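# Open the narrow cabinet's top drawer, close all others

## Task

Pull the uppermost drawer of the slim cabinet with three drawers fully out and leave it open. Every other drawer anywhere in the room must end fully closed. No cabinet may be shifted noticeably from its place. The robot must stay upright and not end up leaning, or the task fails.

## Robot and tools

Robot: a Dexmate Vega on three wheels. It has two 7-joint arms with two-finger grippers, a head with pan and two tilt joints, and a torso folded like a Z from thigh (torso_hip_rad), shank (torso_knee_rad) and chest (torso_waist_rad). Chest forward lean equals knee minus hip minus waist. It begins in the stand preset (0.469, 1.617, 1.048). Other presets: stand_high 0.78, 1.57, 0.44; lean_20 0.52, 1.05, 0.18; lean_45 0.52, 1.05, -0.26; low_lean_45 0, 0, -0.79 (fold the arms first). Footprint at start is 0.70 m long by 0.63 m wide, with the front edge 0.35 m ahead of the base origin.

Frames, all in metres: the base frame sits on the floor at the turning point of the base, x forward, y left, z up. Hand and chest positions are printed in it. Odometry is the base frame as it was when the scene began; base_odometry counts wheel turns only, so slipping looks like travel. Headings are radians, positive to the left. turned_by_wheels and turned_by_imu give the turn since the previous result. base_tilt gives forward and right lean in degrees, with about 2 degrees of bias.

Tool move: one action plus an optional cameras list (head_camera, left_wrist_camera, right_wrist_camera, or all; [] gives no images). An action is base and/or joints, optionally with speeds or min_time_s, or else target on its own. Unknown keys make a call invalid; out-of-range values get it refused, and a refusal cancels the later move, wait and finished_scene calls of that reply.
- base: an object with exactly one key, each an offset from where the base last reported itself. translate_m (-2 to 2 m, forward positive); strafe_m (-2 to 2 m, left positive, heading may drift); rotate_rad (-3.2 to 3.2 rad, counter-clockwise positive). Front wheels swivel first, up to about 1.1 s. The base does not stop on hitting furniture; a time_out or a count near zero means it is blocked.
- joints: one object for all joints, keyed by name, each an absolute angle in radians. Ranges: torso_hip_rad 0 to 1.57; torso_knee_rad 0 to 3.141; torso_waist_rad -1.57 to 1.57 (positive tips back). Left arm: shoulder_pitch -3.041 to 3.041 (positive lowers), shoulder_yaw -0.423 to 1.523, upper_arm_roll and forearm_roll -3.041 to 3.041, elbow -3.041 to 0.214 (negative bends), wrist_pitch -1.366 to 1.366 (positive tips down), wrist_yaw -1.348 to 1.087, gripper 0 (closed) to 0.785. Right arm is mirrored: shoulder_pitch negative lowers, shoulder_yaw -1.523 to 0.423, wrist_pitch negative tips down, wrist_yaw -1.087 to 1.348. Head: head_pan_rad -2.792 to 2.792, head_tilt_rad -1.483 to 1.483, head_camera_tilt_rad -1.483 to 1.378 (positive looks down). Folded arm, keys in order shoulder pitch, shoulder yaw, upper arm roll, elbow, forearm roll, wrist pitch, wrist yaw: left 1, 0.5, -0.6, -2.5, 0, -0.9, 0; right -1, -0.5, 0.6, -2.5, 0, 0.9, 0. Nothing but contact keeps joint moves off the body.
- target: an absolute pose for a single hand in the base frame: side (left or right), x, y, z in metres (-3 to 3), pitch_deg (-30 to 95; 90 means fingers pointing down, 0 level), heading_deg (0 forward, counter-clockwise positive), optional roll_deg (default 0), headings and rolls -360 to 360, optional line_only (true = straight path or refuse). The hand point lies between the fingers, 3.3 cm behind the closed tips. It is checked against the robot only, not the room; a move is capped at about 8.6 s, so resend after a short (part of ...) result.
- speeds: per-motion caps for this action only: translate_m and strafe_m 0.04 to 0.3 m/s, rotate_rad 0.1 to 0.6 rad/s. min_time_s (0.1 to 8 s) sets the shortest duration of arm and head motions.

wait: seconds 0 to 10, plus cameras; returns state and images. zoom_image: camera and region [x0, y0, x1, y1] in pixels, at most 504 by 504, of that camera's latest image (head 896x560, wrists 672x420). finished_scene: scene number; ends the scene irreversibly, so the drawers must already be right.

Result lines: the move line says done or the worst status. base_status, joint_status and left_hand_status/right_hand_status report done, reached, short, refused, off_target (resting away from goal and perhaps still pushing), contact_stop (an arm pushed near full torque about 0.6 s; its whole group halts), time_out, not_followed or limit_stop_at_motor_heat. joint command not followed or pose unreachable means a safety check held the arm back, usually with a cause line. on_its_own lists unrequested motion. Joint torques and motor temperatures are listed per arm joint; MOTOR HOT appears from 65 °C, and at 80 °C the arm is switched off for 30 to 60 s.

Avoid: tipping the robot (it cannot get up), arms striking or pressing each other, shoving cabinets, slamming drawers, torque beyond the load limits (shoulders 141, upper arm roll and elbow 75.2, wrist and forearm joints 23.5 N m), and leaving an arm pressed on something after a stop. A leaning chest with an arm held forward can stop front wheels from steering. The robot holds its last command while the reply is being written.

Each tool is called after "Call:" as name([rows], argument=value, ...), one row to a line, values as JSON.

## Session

Call:
move(joints={"head_camera_tilt_rad":0.3}, cameras=["head_camera"])

Call:
move(joints={"head_pan_rad":1.4}, cameras=["head_camera"])

Call:
move(joints={"head_pan_rad":2.7}, cameras=["head_camera"])

Call:
move(joints={"head_pan_rad":-1.4}, cameras=["head_camera"])

Call:
move(joints={"head_pan_rad":-2.7}, cameras=["head_camera"])

Scene clock: 0.83 s.
Joint torques (N m): left_arm=[5.3 0.38 -0.93 -3.85 0.27 -2.2 -0.34] | right_arm=[-4.28 -1.82 0.04 -2.71 0.05 2.17 -0.03]
Motor temperatures (°C): left_arm=[31 31 31 26 40 35 41] | right_arm=[29 27 32 31 36 36 33]
move: done
base_odometry: x=+0.000 y=+0.000 heading=+0.000
turned_by_wheels: +0.000
turned_by_imu: +0.000
base_tilt: forward=+0.0 right=+0.8
joint_positions: torso_hip_rad=+0.469 torso_knee_rad=+1.617 torso_waist_rad=+1.048 left_shoulder_pitch_rad=+2.199 left_shoulder_yaw_rad=+0.008 left_upper_arm_roll_rad=-0.009 left_elbow_rad=-1.083 left_forearm_roll_rad=+0.016 left_wrist_pitch_rad=-0.484 left_wrist_yaw_rad=+0.004 left_gripper_rad=+0.005 right_shoulder_pitch_rad=-2.209 right_shoulder_yaw_rad=+0.017 right_upper_arm_roll_rad=-0.013 right_elbow_rad=-1.119 right_forearm_roll_rad=-0.015 right_wrist_pitch_rad=+0.484 right_wrist_yaw_rad=-0.019 right_gripper_rad=+0.005 head_pan_rad=+0.000 head_tilt_rad=+0.000 head_camera_tilt_rad=+0.300
joint_status: all done
chest: x=-0.0111 y=+0.0000 z=+1.4155 quat_wxyz=(+0.999, +0.000, +0.050, +0.000) (m; base frame)
left_hand: x=+0.1862 y=+0.2374 z=+0.5952 quat_wxyz=(+0.407, +0.009, +0.913, +0.007) pitch_deg=+41.9 heading_deg=+0.4 roll_deg=+1.6 back=up (m; base frame)
right_hand: x=+0.1977 y=-0.2171 z=+0.6067 quat_wxyz=(+0.419, +0.002, +0.908, +0.001) pitch_deg=+40.4 heading_deg=+0.0 roll_deg=+0.2 back=up (m; base frame)
pictures: head_camera

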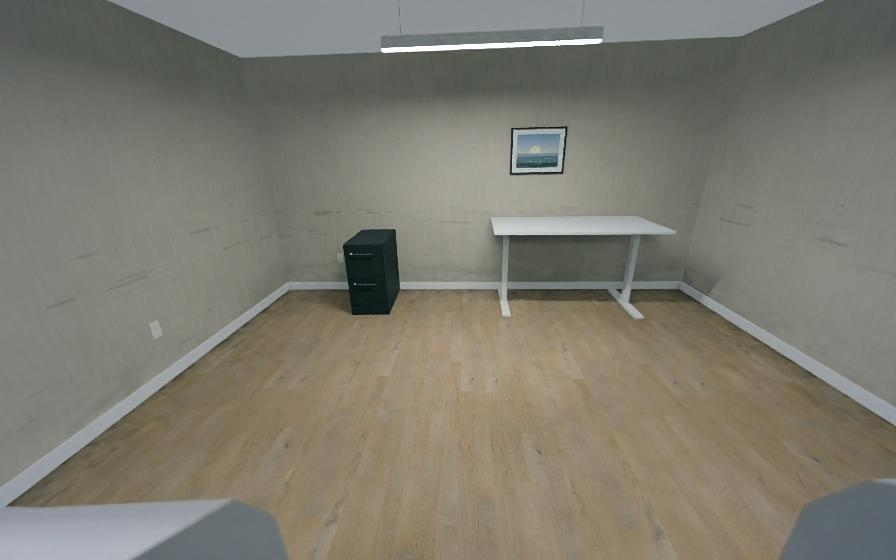

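Scene clock: 2.43 s.
Joint torques (N m): left_arm=[5.87 -0.37 -1.06 -3.2 0.32 -1.94 -0.29] | right_arm=[-4.55 -0.38 0.39 -1.84 0.07 2.21 -0.02]
move: done
base_odometry: x=+0.000 y=+0.000 heading=+0.000
turned_by_wheels: +0.000
turned_by_imu: +0.000
base_tilt: forward=+0.0 right=+0.7
joint_positions: torso_hip_rad=+0.469 torso_knee_rad=+1.617 torso_waist_rad=+1.048 left_shoulder_pitch_rad=+2.199 left_shoulder_yaw_rad=+0.008 left_upper_arm_roll_rad=-0.009 left_elbow_rad=-1.083 left_forearm_roll_rad=+0.016 left_wrist_pitch_rad=-0.484 left_wrist_yaw_rad=+0.004 left_gripper_rad=+0.005 right_shoulder_pitch_rad=-2.209 right_shoulder_yaw_rad=+0.017 right_upper_arm_roll_rad=-0.013 right_elbow_rad=-1.119 right_forearm_roll_rad=-0.015 right_wrist_pitch_rad=+0.484 right_wrist_yaw_rad=-0.019 right_gripper_rad=+0.005 head_pan_rad=+1.400 head_tilt_rad=+0.000 head_camera_tilt_rad=+0.300
joint_status: all done
chest: x=-0.0111 y=+0.0000 z=+1.4155 quat_wxyz=(+0.999, +0.000, +0.050, +0.000) (m; base frame)
left_hand: x=+0.1862 y=+0.2374 z=+0.5952 quat_wxyz=(+0.407, +0.009, +0.913, +0.007) pitch_deg=+41.9 heading_deg=+0.4 roll_deg=+1.6 back=up (m; base frame)
right_hand: x=+0.1977 y=-0.2171 z=+0.6067 quat_wxyz=(+0.419, +0.002, +0.908, +0.001) pitch_deg=+40.4 heading_deg=+0.0 roll_deg=+0.2 back=up (m; base frame)
pictures: head_camera

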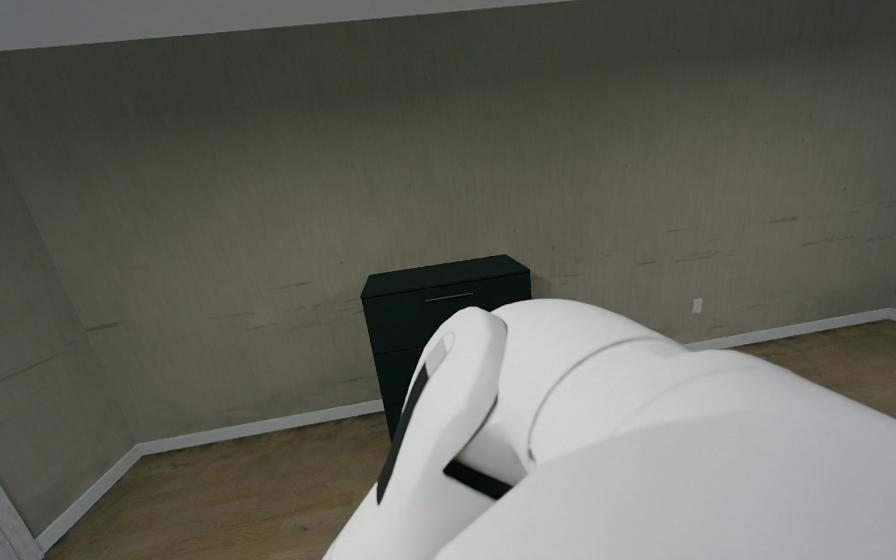

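Scene clock: 3.97 s.
Joint torques (N m): left_arm=[5.23 0.77 -1.39 -3.17 0.07 -2.79 0.21] | right_arm=[-4.45 -1.54 0.17 -2.38 -0.03 2.43 -0.11]
move: done
base_odometry: x=+0.000 y=+0.000 heading=+0.000
turned_by_wheels: +0.000
turned_by_imu: +0.000
base_tilt: forward=+0.1 right=+0.7
joint_positions: torso_hip_rad=+0.469 torso_knee_rad=+1.617 torso_waist_rad=+1.048 left_shoulder_pitch_rad=+2.199 left_shoulder_yaw_rad=+0.008 left_upper_arm_roll_rad=-0.009 left_elbow_rad=-1.083 left_forearm_roll_rad=+0.016 left_wrist_pitch_rad=-0.484 left_wrist_yaw_rad=+0.004 left_gripper_rad=+0.005 right_shoulder_pitch_rad=-2.209 right_shoulder_yaw_rad=+0.017 right_upper_arm_roll_rad=-0.013 right_elbow_rad=-1.119 right_forearm_roll_rad=-0.015 right_wrist_pitch_rad=+0.484 right_wrist_yaw_rad=-0.019 right_gripper_rad=+0.005 head_pan_rad=+2.700 head_tilt_rad=+0.000 head_camera_tilt_rad=+0.300
joint_status: all done
chest: x=-0.0111 y=+0.0000 z=+1.4155 quat_wxyz=(+0.999, +0.000, +0.050, +0.000) (m; base frame)
left_hand: x=+0.1862 y=+0.2374 z=+0.5952 quat_wxyz=(+0.407, +0.009, +0.913, +0.007) pitch_deg=+41.9 heading_deg=+0.4 roll_deg=+1.6 back=up (m; base frame)
right_hand: x=+0.1977 y=-0.2171 z=+0.6067 quat_wxyz=(+0.419, +0.002, +0.908, +0.001) pitch_deg=+40.4 heading_deg=+0.0 roll_deg=+0.2 back=up (m; base frame)
pictures: head_camera

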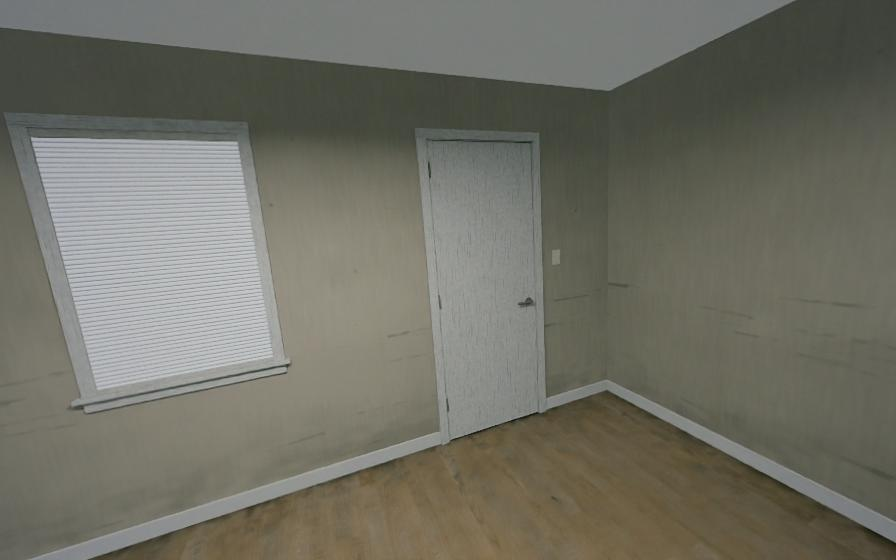

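Scene clock: 7.37 s.
Joint torques (N m): left_arm=[3.91 0.45 -0.93 -2.99 0.12 -2.55 0.12] | right_arm=[-4.04 -0.9 0.02 -2.13 0.09 2.62 -0.07]
move: done
base_odometry: x=+0.000 y=+0.000 heading=+0.000
turned_by_wheels: +0.000
turned_by_imu: +0.000
base_tilt: forward=+0.0 right=+0.8
joint_positions: torso_hip_rad=+0.469 torso_knee_rad=+1.617 torso_waist_rad=+1.048 left_shoulder_pitch_rad=+2.199 left_shoulder_yaw_rad=+0.008 left_upper_arm_roll_rad=-0.009 left_elbow_rad=-1.083 left_forearm_roll_rad=+0.016 left_wrist_pitch_rad=-0.484 left_wrist_yaw_rad=+0.004 left_gripper_rad=+0.005 right_shoulder_pitch_rad=-2.209 right_shoulder_yaw_rad=+0.017 right_upper_arm_roll_rad=-0.013 right_elbow_rad=-1.119 right_forearm_roll_rad=-0.015 right_wrist_pitch_rad=+0.484 right_wrist_yaw_rad=-0.019 right_gripper_rad=+0.005 head_pan_rad=-1.400 head_tilt_rad=+0.000 head_camera_tilt_rad=+0.300
joint_status: all done
chest: x=-0.0111 y=+0.0000 z=+1.4155 quat_wxyz=(+0.999, +0.000, +0.050, +0.000) (m; base frame)
left_hand: x=+0.1862 y=+0.2374 z=+0.5952 quat_wxyz=(+0.407, +0.009, +0.913, +0.007) pitch_deg=+41.9 heading_deg=+0.4 roll_deg=+1.6 back=up (m; base frame)
right_hand: x=+0.1977 y=-0.2171 z=+0.6067 quat_wxyz=(+0.419, +0.002, +0.908, +0.001) pitch_deg=+40.4 heading_deg=+0.0 roll_deg=+0.2 back=up (m; base frame)
pictures: head_camera

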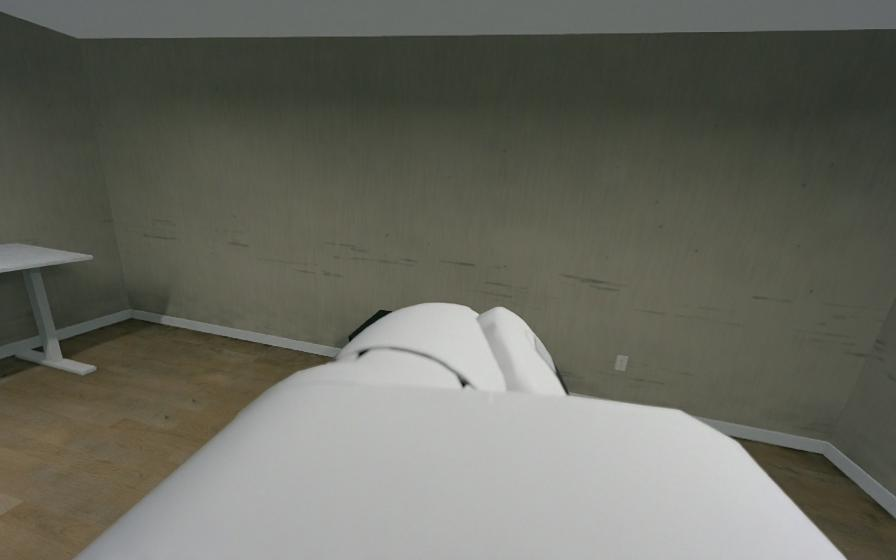

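Scene clock: 8.90 s.
Joint torques (N m): left_arm=[4.13 0.42 -0.99 -2.58 -0.02 -2.54 -0.03] | right_arm=[-4.38 -0.64 0.26 -2.23 0.2 1.9 -0.04]
move: done
base_odometry: x=+0.000 y=+0.000 heading=+0.000
turned_by_wheels: +0.000
turned_by_imu: +0.000
base_tilt: forward=+0.1 right=+0.8
joint_positions: torso_hip_rad=+0.469 torso_knee_rad=+1.617 torso_waist_rad=+1.048 left_shoulder_pitch_rad=+2.199 left_shoulder_yaw_rad=+0.008 left_upper_arm_roll_rad=-0.009 left_elbow_rad=-1.083 left_forearm_roll_rad=+0.016 left_wrist_pitch_rad=-0.484 left_wrist_yaw_rad=+0.004 left_gripper_rad=+0.005 right_shoulder_pitch_rad=-2.209 right_shoulder_yaw_rad=+0.017 right_upper_arm_roll_rad=-0.013 right_elbow_rad=-1.119 right_forearm_roll_rad=-0.015 right_wrist_pitch_rad=+0.484 right_wrist_yaw_rad=-0.019 right_gripper_rad=+0.005 head_pan_rad=-2.700 head_tilt_rad=+0.000 head_camera_tilt_rad=+0.300
joint_status: all done
chest: x=-0.0111 y=+0.0000 z=+1.4155 quat_wxyz=(+0.999, +0.000, +0.050, +0.000) (m; base frame)
left_hand: x=+0.1862 y=+0.2374 z=+0.5952 quat_wxyz=(+0.407, +0.009, +0.913, +0.007) pitch_deg=+41.9 heading_deg=+0.4 roll_deg=+1.6 back=up (m; base frame)
right_hand: x=+0.1977 y=-0.2171 z=+0.6067 quat_wxyz=(+0.419, +0.002, +0.908, +0.001) pitch_deg=+40.4 heading_deg=+0.0 roll_deg=+0.2 back=up (m; base frame)
pictures: head_camera

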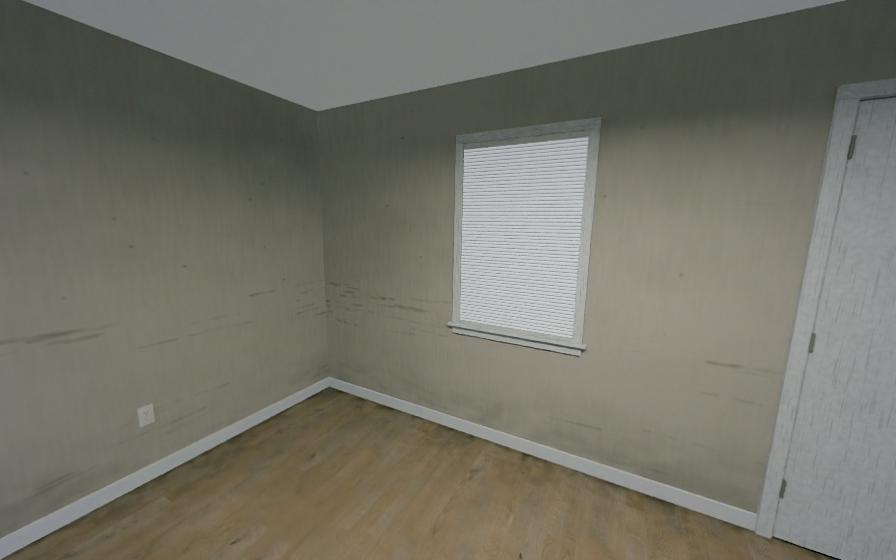

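Call:
move(base={"rotate_rad":-1.57}, joints={"head_pan_rad":0,"head_camera_tilt_rad":0.5,"left_shoulder_pitch_rad":0.887,"left_shoulder_yaw_rad":0.319,"left_upper_arm_roll_rad":0.52,"left_elbow_rad":-1.342,"left_forearm_roll_rad":1.106,"left_wrist_pitch_rad":0.4,"left_wrist_yaw_rad":0.165,"right_shoulder_pitch_rad":-1.3,"right_elbow_rad":-1.9}, cameras=["head_camera"])

Scene clock: 14.80 s.
Joint torques (N m): left_arm=[-30.08 3.04 -4.55 -6.55 1.34 0.17 1.47] | right_arm=[29.85 -0.1 0.63 -8.15 0.03 1.59 0.03]
move: done
base_odometry: x=+0.002 y=+0.001 heading=-1.574
turned_by_wheels: -1.574
turned_by_imu: -1.566
base_tilt: forward=+0.1 right=+0.7
base_status: done
joint_positions: torso_hip_rad=+0.469 torso_knee_rad=+1.617 torso_waist_rad=+1.048 left_shoulder_pitch_rad=+0.891 left_shoulder_yaw_rad=+0.318 left_upper_arm_roll_rad=+0.518 left_elbow_rad=-1.341 left_forearm_roll_rad=+1.102 left_wrist_pitch_rad=+0.397 left_wrist_yaw_rad=+0.164 left_gripper_rad=+0.005 right_shoulder_pitch_rad=-1.301 right_shoulder_yaw_rad=+0.017 right_upper_arm_roll_rad=-0.013 right_elbow_rad=-1.900 right_forearm_roll_rad=-0.015 right_wrist_pitch_rad=+0.484 right_wrist_yaw_rad=-0.019 right_gripper_rad=+0.005 head_pan_rad=+0.000 head_tilt_rad=+0.000 head_camera_tilt_rad=+0.500
joint_status: all done
chest: x=-0.0111 y=+0.0000 z=+1.4155 quat_wxyz=(+0.999, +0.000, +0.050, +0.000) (m; base frame)
left_hand: x=+0.8552 y=+0.2003 z=+1.3151 quat_wxyz=(+0.577, +0.409, +0.412, +0.574) pitch_deg=-19.0 heading_deg=+0.1 roll_deg=+89.7 (m; base frame)
right_hand: x=+0.5882 y=-0.2265 z=+1.5494 quat_wxyz=(+0.957, +0.008, +0.290, +0.001) pitch_deg=-56.3 heading_deg=-1.6 roll_deg=+1.7 back=up (m; base frame)
pictures: head_camera

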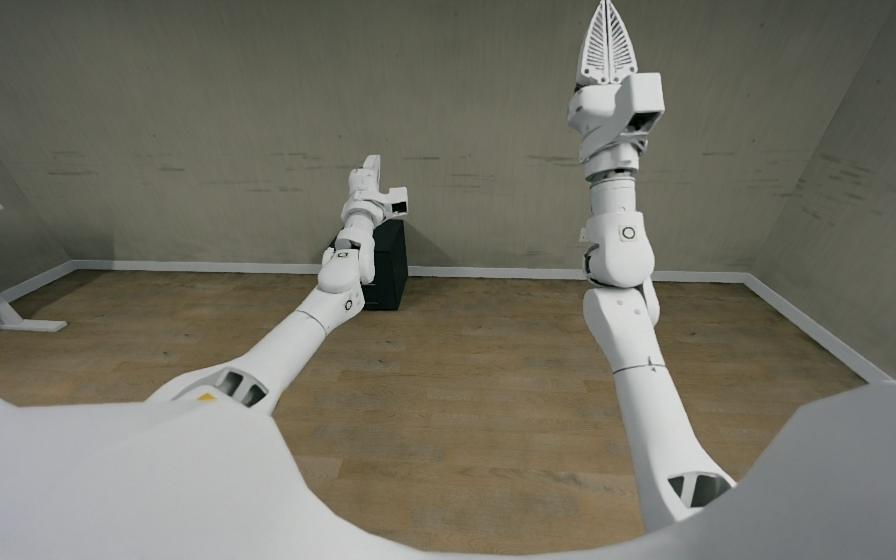

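Call:
move(base={"rotate_rad":-0.032}, joints={"torso_hip_rad":0.2,"torso_knee_rad":0.55,"torso_waist_rad":-0.44,"head_camera_tilt_rad":0.2,"left_gripper_rad":0.4}, cameras=["head_camera"])

Call:
move(base={"strafe_m":0.46}, cameras=["head_camera"])

Call:
move(base={"translate_m":0.9}, cameras=["head_camera", "left_wrist_camera"])

Call:
zoom_image(camera="head_camera", region=[280, 80, 480, 280])

Scene clock: 21.97 s.
Joint torques (N m): left_arm=[-17.72 3.64 -1.48 -7.07 1.49 0.17 1.54] | right_arm=[15.99 -0.97 0.65 -7.38 0.21 2.09 -0.17]
move: done
base_odometry: x=+0.002 y=+0.001 heading=-1.606
turned_by_wheels: -0.032
turned_by_imu: -0.031
base_tilt: forward=+0.1 right=+0.7
base_status: done
joint_positions: torso_hip_rad=+0.200 torso_knee_rad=+0.550 torso_waist_rad=-0.440 left_shoulder_pitch_rad=+0.887 left_shoulder_yaw_rad=+0.319 left_upper_arm_roll_rad=+0.520 left_elbow_rad=-1.342 left_forearm_roll_rad=+1.106 left_wrist_pitch_rad=+0.400 left_wrist_yaw_rad=+0.165 left_gripper_rad=+0.400 right_shoulder_pitch_rad=-1.300 right_shoulder_yaw_rad=+0.017 right_upper_arm_roll_rad=-0.013 right_elbow_rad=-1.900 right_forearm_roll_rad=-0.015 right_wrist_pitch_rad=+0.484 right_wrist_yaw_rad=-0.019 right_gripper_rad=+0.005 head_pan_rad=+0.000 head_tilt_rad=+0.000 head_camera_tilt_rad=+0.200
joint_status: all done
chest: x=+0.0626 y=+0.0000 z=+1.0488 quat_wxyz=(+0.923, +0.000, +0.385, +0.000) (m; base frame)
left_hand: x=+0.6694 y=+0.2004 z=+0.4231 quat_wxyz=(+0.404, +0.579, +0.580, +0.405) pitch_deg=+20.2 heading_deg=+0.1 roll_deg=+90.0 (m; base frame)
right_hand: x=+0.6100 y=-0.2265 z=+0.7707 quat_wxyz=(+0.803, +0.008, +0.596, -0.002) pitch_deg=-16.8 heading_deg=-0.9 roll_deg=+0.7 back=up (m; base frame)
pictures: head_camera

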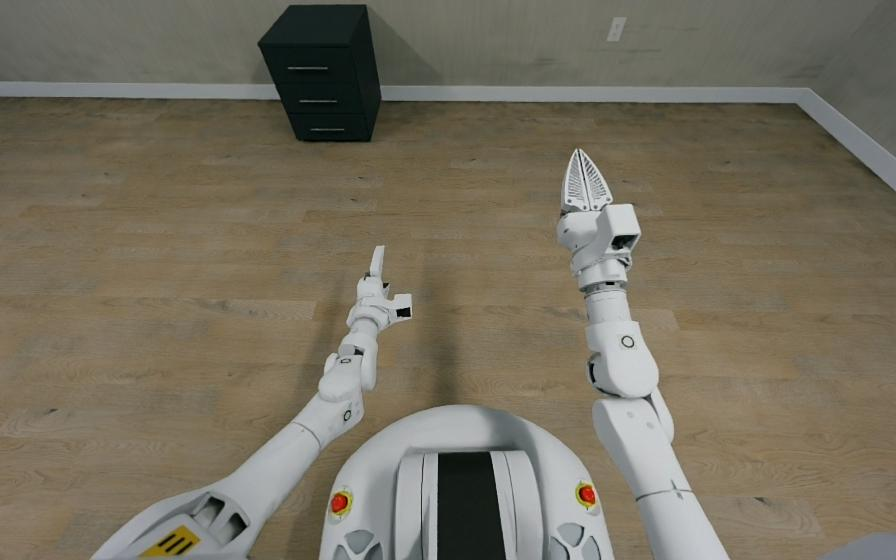

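Scene clock: 25.47 s.
Joint torques (N m): left_arm=[-17.96 1.22 -2.01 -6.07 1.22 -0.58 1.25] | right_arm=[15.5 -1.16 0.08 -7.86 0.12 2.94 0.11]
move: done
base_odometry: x=+0.460 y=-0.012 heading=-1.595
turned_by_wheels: +0.012
turned_by_imu: +0.005
base_tilt: forward=+0.1 right=+0.7
base_status: done
joint_positions: torso_hip_rad=+0.200 torso_knee_rad=+0.550 torso_waist_rad=-0.440 left_shoulder_pitch_rad=+0.887 left_shoulder_yaw_rad=+0.319 left_upper_arm_roll_rad=+0.520 left_elbow_rad=-1.342 left_forearm_roll_rad=+1.106 left_wrist_pitch_rad=+0.400 left_wrist_yaw_rad=+0.165 left_gripper_rad=+0.400 right_shoulder_pitch_rad=-1.300 right_shoulder_yaw_rad=+0.017 right_upper_arm_roll_rad=-0.013 right_elbow_rad=-1.900 right_forearm_roll_rad=-0.015 right_wrist_pitch_rad=+0.484 right_wrist_yaw_rad=-0.019 right_gripper_rad=+0.005 head_pan_rad=+0.000 head_tilt_rad=+0.000 head_camera_tilt_rad=+0.200
chest: x=+0.0626 y=+0.0000 z=+1.0488 quat_wxyz=(+0.923, +0.000, +0.385, +0.000) (m; base frame)
left_hand: x=+0.6694 y=+0.2004 z=+0.4231 quat_wxyz=(+0.404, +0.579, +0.580, +0.405) pitch_deg=+20.2 heading_deg=+0.1 roll_deg=+90.0 (m; base frame)
right_hand: x=+0.6100 y=-0.2265 z=+0.7707 quat_wxyz=(+0.803, +0.008, +0.596, -0.002) pitch_deg=-16.8 heading_deg=-0.9 roll_deg=+0.7 back=up (m; base frame)
pictures: head_camera

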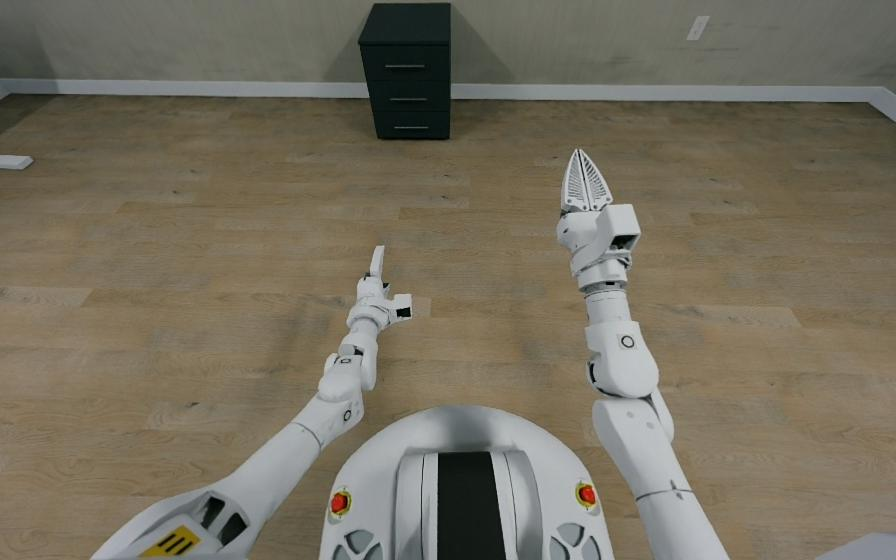

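Scene clock: 30.57 s.
Joint torques (N m): left_arm=[-17.43 2.19 -1.66 -6.91 1.21 0.01 1.32] | right_arm=[14.59 -0.47 0.06 -8.96 0.18 3.09 -0.02]
move: done
base_odometry: x=+0.439 y=-0.912 heading=-1.595
turned_by_wheels: -0.001
turned_by_imu: -0.003
base_tilt: forward=+0.1 right=+0.7
base_status: done
joint_positions: torso_hip_rad=+0.200 torso_knee_rad=+0.550 torso_waist_rad=-0.440 left_shoulder_pitch_rad=+0.887 left_shoulder_yaw_rad=+0.319 left_upper_arm_roll_rad=+0.520 left_elbow_rad=-1.342 left_forearm_roll_rad=+1.106 left_wrist_pitch_rad=+0.400 left_wrist_yaw_rad=+0.165 left_gripper_rad=+0.400 right_shoulder_pitch_rad=-1.300 right_shoulder_yaw_rad=+0.017 right_upper_arm_roll_rad=-0.013 right_elbow_rad=-1.900 right_forearm_roll_rad=-0.015 right_wrist_pitch_rad=+0.484 right_wrist_yaw_rad=-0.019 right_gripper_rad=+0.005 head_pan_rad=+0.000 head_tilt_rad=+0.000 head_camera_tilt_rad=+0.200
chest: x=+0.0626 y=+0.0000 z=+1.0487 quat_wxyz=(+0.923, +0.000, +0.385, +0.000) (m; base frame)
left_hand: x=+0.6694 y=+0.2004 z=+0.4231 quat_wxyz=(+0.404, +0.579, +0.580, +0.405) pitch_deg=+20.2 heading_deg=+0.1 roll_deg=+90.0 (m; base frame)
right_hand: x=+0.6101 y=-0.2265 z=+0.7707 quat_wxyz=(+0.803, +0.008, +0.596, -0.002) pitch_deg=-16.8 heading_deg=-0.9 roll_deg=+0.7 back=up (m; base frame)
pictures: head_camera, left_wrist_camera

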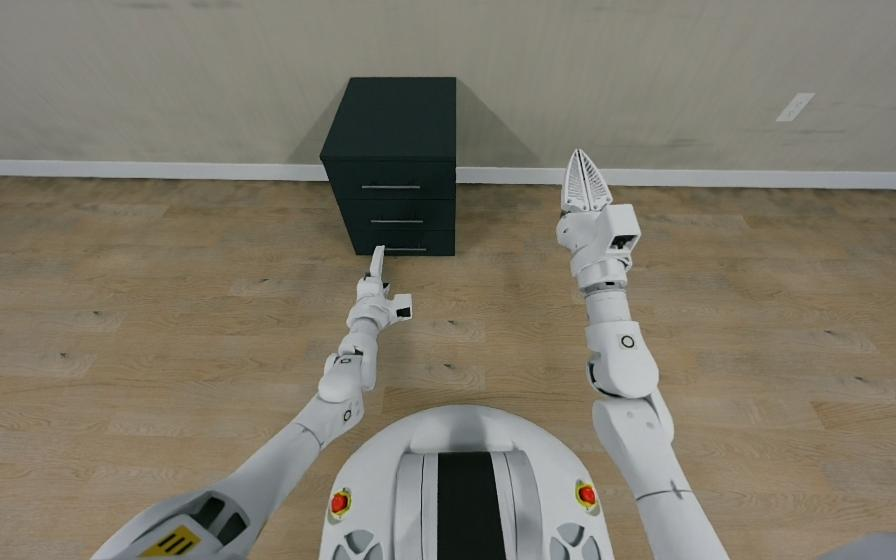

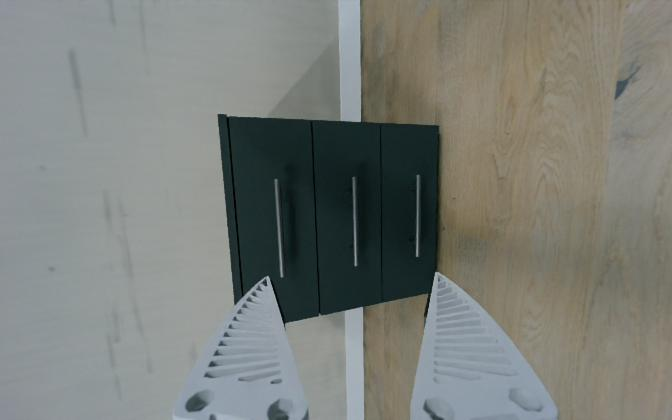

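Scaled by 2.520 from the camera's 896x560 image, which has a finer 960x600 frame.

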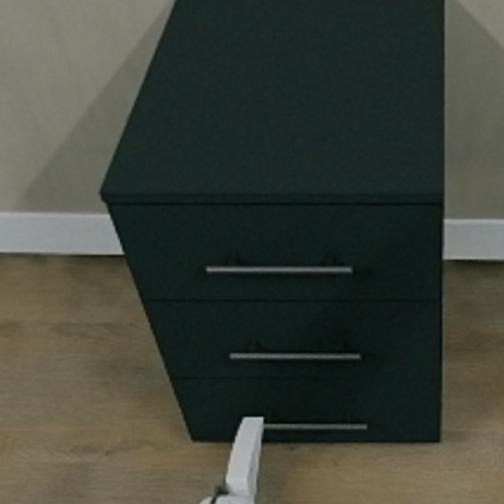

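Call:
move(base={"translate_m":0.32}, speeds={"translate_m":0.12}, cameras=["head_camera", "left_wrist_camera"])

Scene clock: 34.50 s.
Joint torques (N m): left_arm=[-15.14 2.22 -2.51 -7.05 0.94 0.37 1.34] | right_arm=[15.51 -0.48 0.3 -8.37 0.13 2.52 -0.1]
move: done
base_odometry: x=+0.431 y=-1.232 heading=-1.596
turned_by_wheels: -0.001
turned_by_imu: -0.001
base_tilt: forward=+0.1 right=+0.7
base_status: done
joint_positions: torso_hip_rad=+0.200 torso_knee_rad=+0.550 torso_waist_rad=-0.440 left_shoulder_pitch_rad=+0.887 left_shoulder_yaw_rad=+0.319 left_upper_arm_roll_rad=+0.520 left_elbow_rad=-1.342 left_forearm_roll_rad=+1.106 left_wrist_pitch_rad=+0.400 left_wrist_yaw_rad=+0.165 left_gripper_rad=+0.400 right_shoulder_pitch_rad=-1.300 right_shoulder_yaw_rad=+0.017 right_upper_arm_roll_rad=-0.013 right_elbow_rad=-1.900 right_forearm_roll_rad=-0.015 right_wrist_pitch_rad=+0.484 right_wrist_yaw_rad=-0.019 right_gripper_rad=+0.005 head_pan_rad=+0.000 head_tilt_rad=+0.000 head_camera_tilt_rad=+0.200
chest: x=+0.0626 y=+0.0000 z=+1.0487 quat_wxyz=(+0.923, +0.000, +0.385, +0.000) (m; base frame)
left_hand: x=+0.6694 y=+0.2004 z=+0.4230 quat_wxyz=(+0.404, +0.579, +0.580, +0.405) pitch_deg=+20.2 heading_deg=+0.1 roll_deg=+90.0 (m; base frame)
right_hand: x=+0.6101 y=-0.2265 z=+0.7707 quat_wxyz=(+0.803, +0.008, +0.596, -0.002) pitch_deg=-16.8 heading_deg=-0.9 roll_deg=+0.7 back=up (m; base frame)
pictures: head_camera, left_wrist_camera

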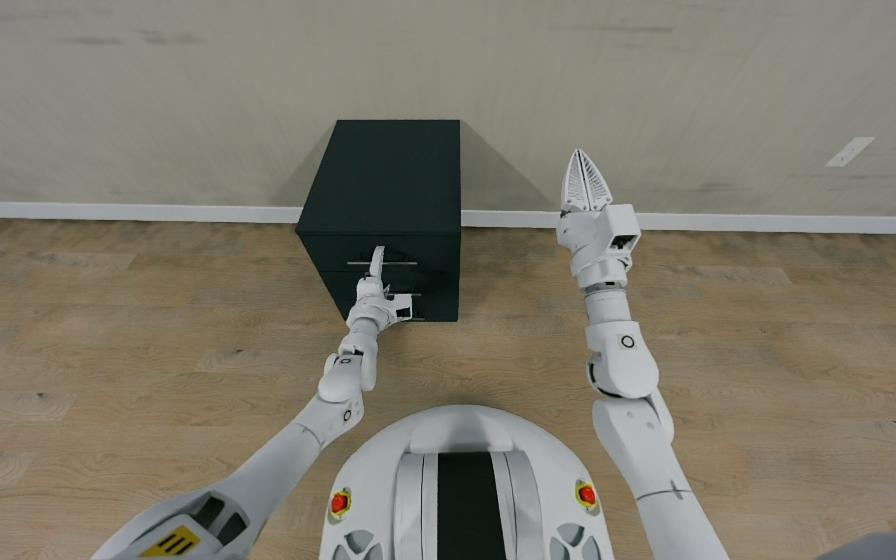

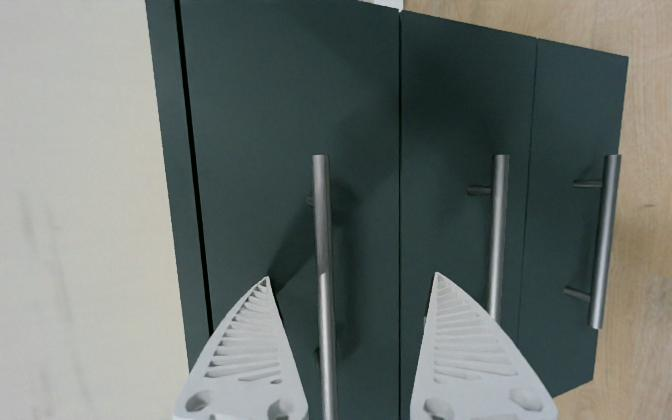

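Call:
move(joints={"left_gripper_rad":0}, cameras=["left_wrist_camera"])

Call:
move(base={"translate_m":-0.3}, speeds={"translate_m":0.08}, cameras=["head_camera","left_wrist_camera"])

Call:
move(base={"translate_m":-0.08}, speeds={"translate_m":0.05}, cameras=["head_camera","left_wrist_camera"])

Scene clock: 35.70 s.
Joint torques (N m): left_arm=[0.52 2.12 -2.6 2.36 -2.27 -0.41 -3.64] | right_arm=[16.41 -0.83 0.3 -8.74 0.1 2.91 -0.07]
move: done
base_odometry: x=+0.431 y=-1.232 heading=-1.596
turned_by_wheels: +0.000
turned_by_imu: +0.000
base_tilt: forward=+0.1 right=+0.8
joint_positions: torso_hip_rad=+0.200 torso_knee_rad=+0.550 torso_waist_rad=-0.440 left_shoulder_pitch_rad=+0.887 left_shoulder_yaw_rad=+0.319 left_upper_arm_roll_rad=+0.520 left_elbow_rad=-1.343 left_forearm_roll_rad=+1.107 left_wrist_pitch_rad=+0.400 left_wrist_yaw_rad=+0.167 left_gripper_rad=+0.000 right_shoulder_pitch_rad=-1.300 right_shoulder_yaw_rad=+0.017 right_upper_arm_roll_rad=-0.013 right_elbow_rad=-1.900 right_forearm_roll_rad=-0.015 right_wrist_pitch_rad=+0.484 right_wrist_yaw_rad=-0.019 right_gripper_rad=+0.005 head_pan_rad=+0.000 head_tilt_rad=+0.000 head_camera_tilt_rad=+0.200
joint_status: all done
chest: x=+0.0623 y=+0.0000 z=+1.0488 quat_wxyz=(+0.923, +0.000, +0.385, +0.000) (m; base frame)
left_hand: x=+0.6703 y=+0.2001 z=+0.4250 quat_wxyz=(+0.406, +0.579, +0.579, +0.406) pitch_deg=+19.9 heading_deg=+0.1 roll_deg=-90.0 (m; base frame)
right_hand: x=+0.6099 y=-0.2265 z=+0.7710 quat_wxyz=(+0.803, +0.008, +0.596, -0.002) pitch_deg=-16.8 heading_deg=-0.9 roll_deg=+0.7 back=up (m; base frame)
pictures: left_wrist_camera

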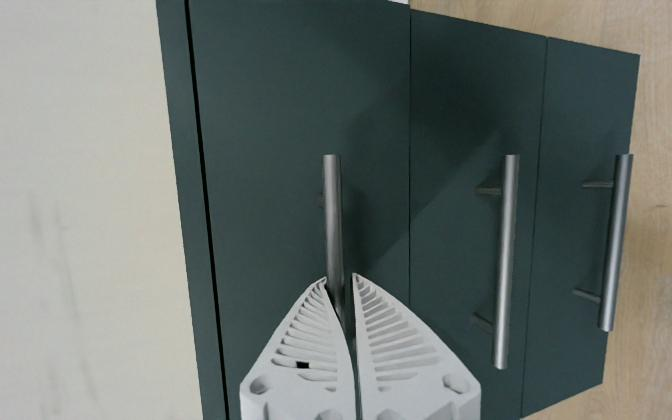

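Scene clock: 40.20 s.
Joint torques (N m): left_arm=[3.66 -0.79 3.25 -0.37 -1.87 -2.29 -3.68] | right_arm=[15.87 -1.51 0.05 -8.2 0.14 2.21 -0.17]
move: done
base_odometry: x=+0.438 y=-0.932 heading=-1.597
turned_by_wheels: -0.001
turned_by_imu: +0.000
base_tilt: forward=+0.0 right=+0.7
base_status: done
joint_positions: torso_hip_rad=+0.200 torso_knee_rad=+0.550 torso_waist_rad=-0.440 left_shoulder_pitch_rad=+0.886 left_shoulder_yaw_rad=+0.319 left_upper_arm_roll_rad=+0.520 left_elbow_rad=-1.343 left_forearm_roll_rad=+1.107 left_wrist_pitch_rad=+0.401 left_wrist_yaw_rad=+0.167 left_gripper_rad=+0.000 right_shoulder_pitch_rad=-1.300 right_shoulder_yaw_rad=+0.017 right_upper_arm_roll_rad=-0.013 right_elbow_rad=-1.900 right_forearm_roll_rad=-0.015 right_wrist_pitch_rad=+0.484 right_wrist_yaw_rad=-0.019 right_gripper_rad=+0.005 head_pan_rad=+0.000 head_tilt_rad=+0.000 head_camera_tilt_rad=+0.200
chest: x=+0.0623 y=+0.0000 z=+1.0488 quat_wxyz=(+0.923, +0.000, +0.385, +0.000) (m; base frame)
left_hand: x=+0.6705 y=+0.2007 z=+0.4252 quat_wxyz=(+0.405, +0.579, +0.579, +0.407) pitch_deg=+19.9 heading_deg=+0.1 roll_deg=-90.0 (m; base frame)
right_hand: x=+0.6099 y=-0.2265 z=+0.7711 quat_wxyz=(+0.803, +0.008, +0.596, -0.002) pitch_deg=-16.8 heading_deg=-0.9 roll_deg=+0.7 back=up (m; base frame)
pictures: head_camera, left_wrist_camera

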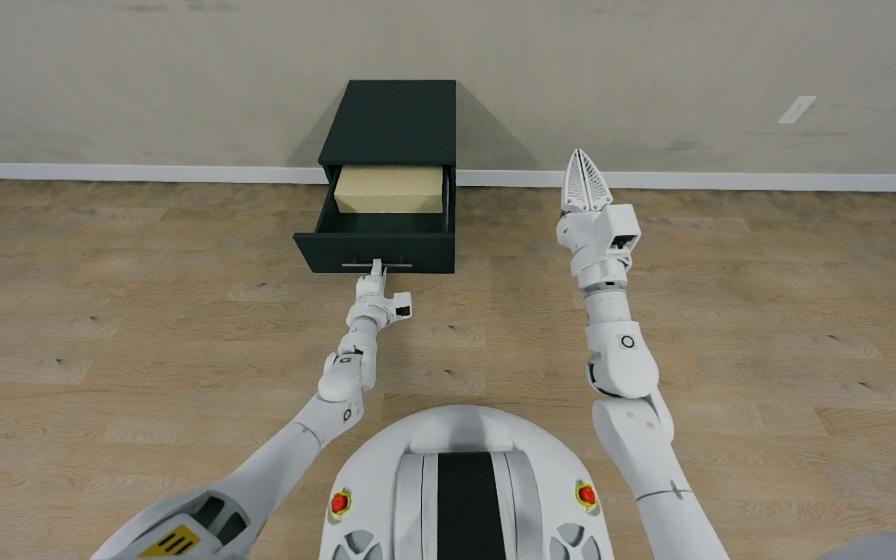

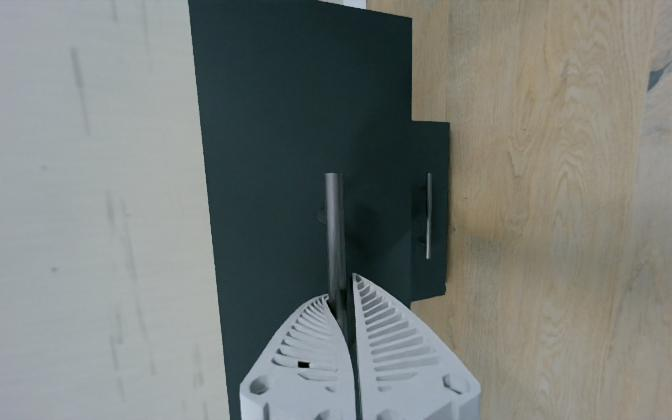

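Scene clock: 42.50 s.
Joint torques (N m): left_arm=[7.75 -1.18 5.19 2.28 -2.34 -2.65 -3.95] | right_arm=[14.81 -1.75 0.04 -8.94 0.09 2.48 0.04]
move: done
base_odometry: x=+0.440 y=-0.852 heading=-1.597
turned_by_wheels: -0.001
turned_by_imu: -0.001
base_tilt: forward=+0.0 right=+0.8
base_status: done
joint_positions: torso_hip_rad=+0.200 torso_knee_rad=+0.550 torso_waist_rad=-0.440 left_shoulder_pitch_rad=+0.886 left_shoulder_yaw_rad=+0.319 left_upper_arm_roll_rad=+0.519 left_elbow_rad=-1.343 left_forearm_roll_rad=+1.107 left_wrist_pitch_rad=+0.401 left_wrist_yaw_rad=+0.167 left_gripper_rad=+0.000 right_shoulder_pitch_rad=-1.300 right_shoulder_yaw_rad=+0.017 right_upper_arm_roll_rad=-0.013 right_elbow_rad=-1.900 right_forearm_roll_rad=-0.015 right_wrist_pitch_rad=+0.484 right_wrist_yaw_rad=-0.019 right_gripper_rad=+0.005 head_pan_rad=+0.000 head_tilt_rad=+0.000 head_camera_tilt_rad=+0.200
chest: x=+0.0623 y=+0.0000 z=+1.0488 quat_wxyz=(+0.923, +0.000, +0.385, +0.000) (m; base frame)
left_hand: x=+0.6707 y=+0.2009 z=+0.4255 quat_wxyz=(+0.406, +0.578, +0.579, +0.407) pitch_deg=+19.9 heading_deg=+0.1 roll_deg=-90.0 (m; base frame)
right_hand: x=+0.6099 y=-0.2265 z=+0.7712 quat_wxyz=(+0.803, +0.008, +0.596, -0.002) pitch_deg=-16.9 heading_deg=-0.9 roll_deg=+0.7 back=up (m; base frame)
pictures: head_camera, left_wrist_camera

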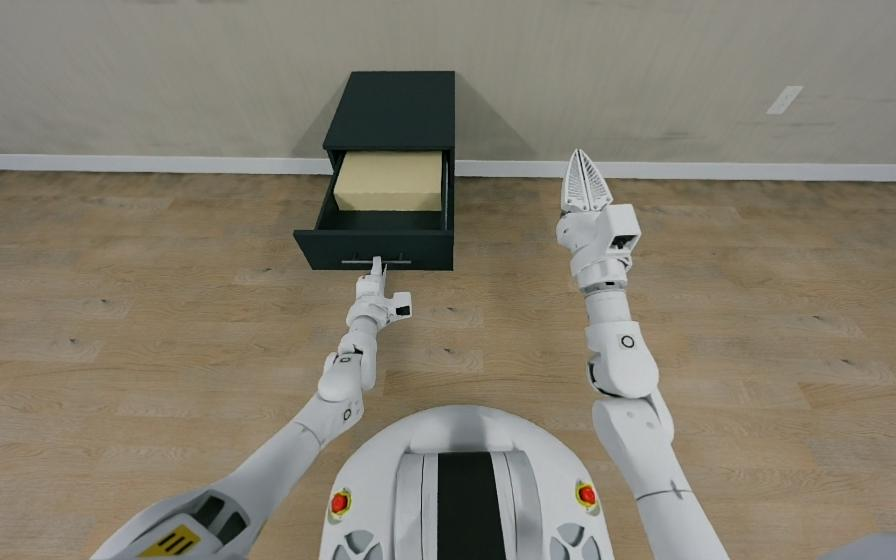

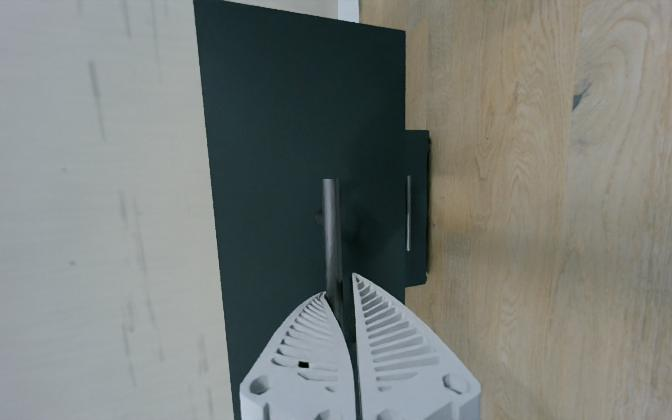

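Call:
move(base={"translate_m":-0.08}, speeds={"translate_m":0.05}, cameras=["head_camera"])

Call:
move(joints={"head_pan_rad":2.75, "head_camera_tilt_rad":0.85}, cameras=["head_camera"])

Scene clock: 45.07 s.
Joint torques (N m): left_arm=[-9.99 -0.24 -1.5 -6.03 0.86 -0.24 0.99] | right_arm=[15.23 -0.94 0.53 -8.14 0.1 3.17 0.11]
move: done
base_odometry: x=+0.443 y=-0.772 heading=-1.598
turned_by_wheels: -0.001
turned_by_imu: -0.001
base_tilt: forward=+0.0 right=+0.7
base_status: done
joint_positions: torso_hip_rad=+0.200 torso_knee_rad=+0.550 torso_waist_rad=-0.440 left_shoulder_pitch_rad=+0.887 left_shoulder_yaw_rad=+0.319 left_upper_arm_roll_rad=+0.520 left_elbow_rad=-1.342 left_forearm_roll_rad=+1.106 left_wrist_pitch_rad=+0.400 left_wrist_yaw_rad=+0.165 left_gripper_rad=+0.000 right_shoulder_pitch_rad=-1.300 right_shoulder_yaw_rad=+0.017 right_upper_arm_roll_rad=-0.013 right_elbow_rad=-1.900 right_forearm_roll_rad=-0.015 right_wrist_pitch_rad=+0.484 right_wrist_yaw_rad=-0.019 right_gripper_rad=+0.005 head_pan_rad=+0.000 head_tilt_rad=+0.000 head_camera_tilt_rad=+0.200
chest: x=+0.0625 y=+0.0000 z=+1.0488 quat_wxyz=(+0.923, +0.000, +0.385, +0.000) (m; base frame)
left_hand: x=+0.6697 y=+0.2005 z=+0.4234 quat_wxyz=(+0.405, +0.579, +0.580, +0.405) pitch_deg=+20.1 heading_deg=+0.1 roll_deg=-90.0 (m; base frame)
right_hand: x=+0.6100 y=-0.2265 z=+0.7708 quat_wxyz=(+0.803, +0.008, +0.596, -0.002) pitch_deg=-16.8 heading_deg=-0.9 roll_deg=+0.7 back=up (m; base frame)
pictures: head_camera

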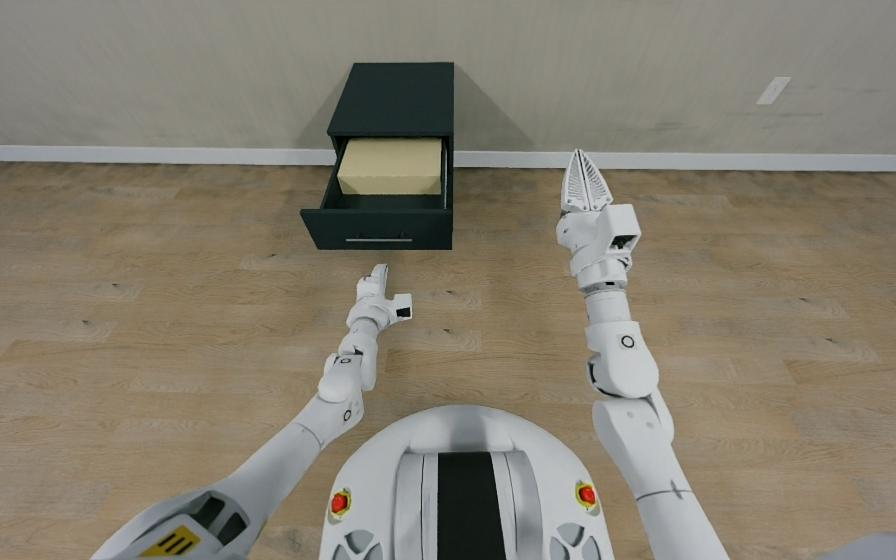

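Scene clock: 47.57 s.
Joint torques (N m): left_arm=[-9.23 -1.7 -2.2 -6.64 0.6 -0.99 1.05] | right_arm=[15.25 -0.97 -0.26 -8.01 0.09 2.9 -0.2]
move: done
base_odometry: x=+0.443 y=-0.772 heading=-1.598
turned_by_wheels: +0.000
turned_by_imu: +0.000
base_tilt: forward=+0.0 right=+0.8
joint_positions: torso_hip_rad=+0.200 torso_knee_rad=+0.550 torso_waist_rad=-0.440 left_shoulder_pitch_rad=+0.887 left_shoulder_yaw_rad=+0.319 left_upper_arm_roll_rad=+0.520 left_elbow_rad=-1.342 left_forearm_roll_rad=+1.106 left_wrist_pitch_rad=+0.400 left_wrist_yaw_rad=+0.165 left_gripper_rad=+0.000 right_shoulder_pitch_rad=-1.300 right_shoulder_yaw_rad=+0.017 right_upper_arm_roll_rad=-0.013 right_elbow_rad=-1.900 right_forearm_roll_rad=-0.015 right_wrist_pitch_rad=+0.484 right_wrist_yaw_rad=-0.019 right_gripper_rad=+0.005 head_pan_rad=+2.750 head_tilt_rad=+0.000 head_camera_tilt_rad=+0.850
joint_status: all done
chest: x=+0.0625 y=+0.0000 z=+1.0488 quat_wxyz=(+0.923, +0.000, +0.385, +0.000) (m; base frame)
left_hand: x=+0.6697 y=+0.2005 z=+0.4234 quat_wxyz=(+0.405, +0.579, +0.580, +0.405) pitch_deg=+20.1 heading_deg=+0.1 roll_deg=-90.0 (m; base frame)
right_hand: x=+0.6100 y=-0.2265 z=+0.7708 quat_wxyz=(+0.803, +0.008, +0.596, -0.002) pitch_deg=-16.8 heading_deg=-0.9 roll_deg=+0.7 back=up (m; base frame)
pictures: head_camera

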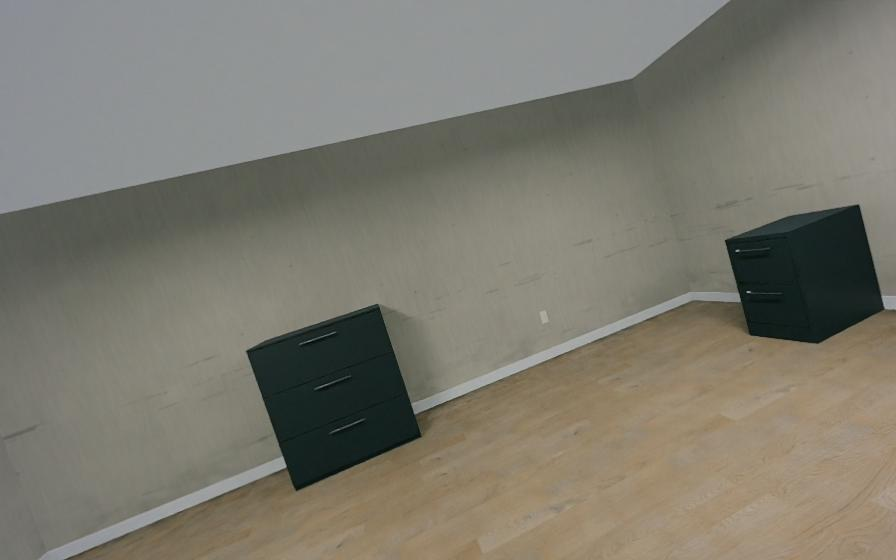

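Call:
finished_scene(scene=3)

The scene is finished: the task was done.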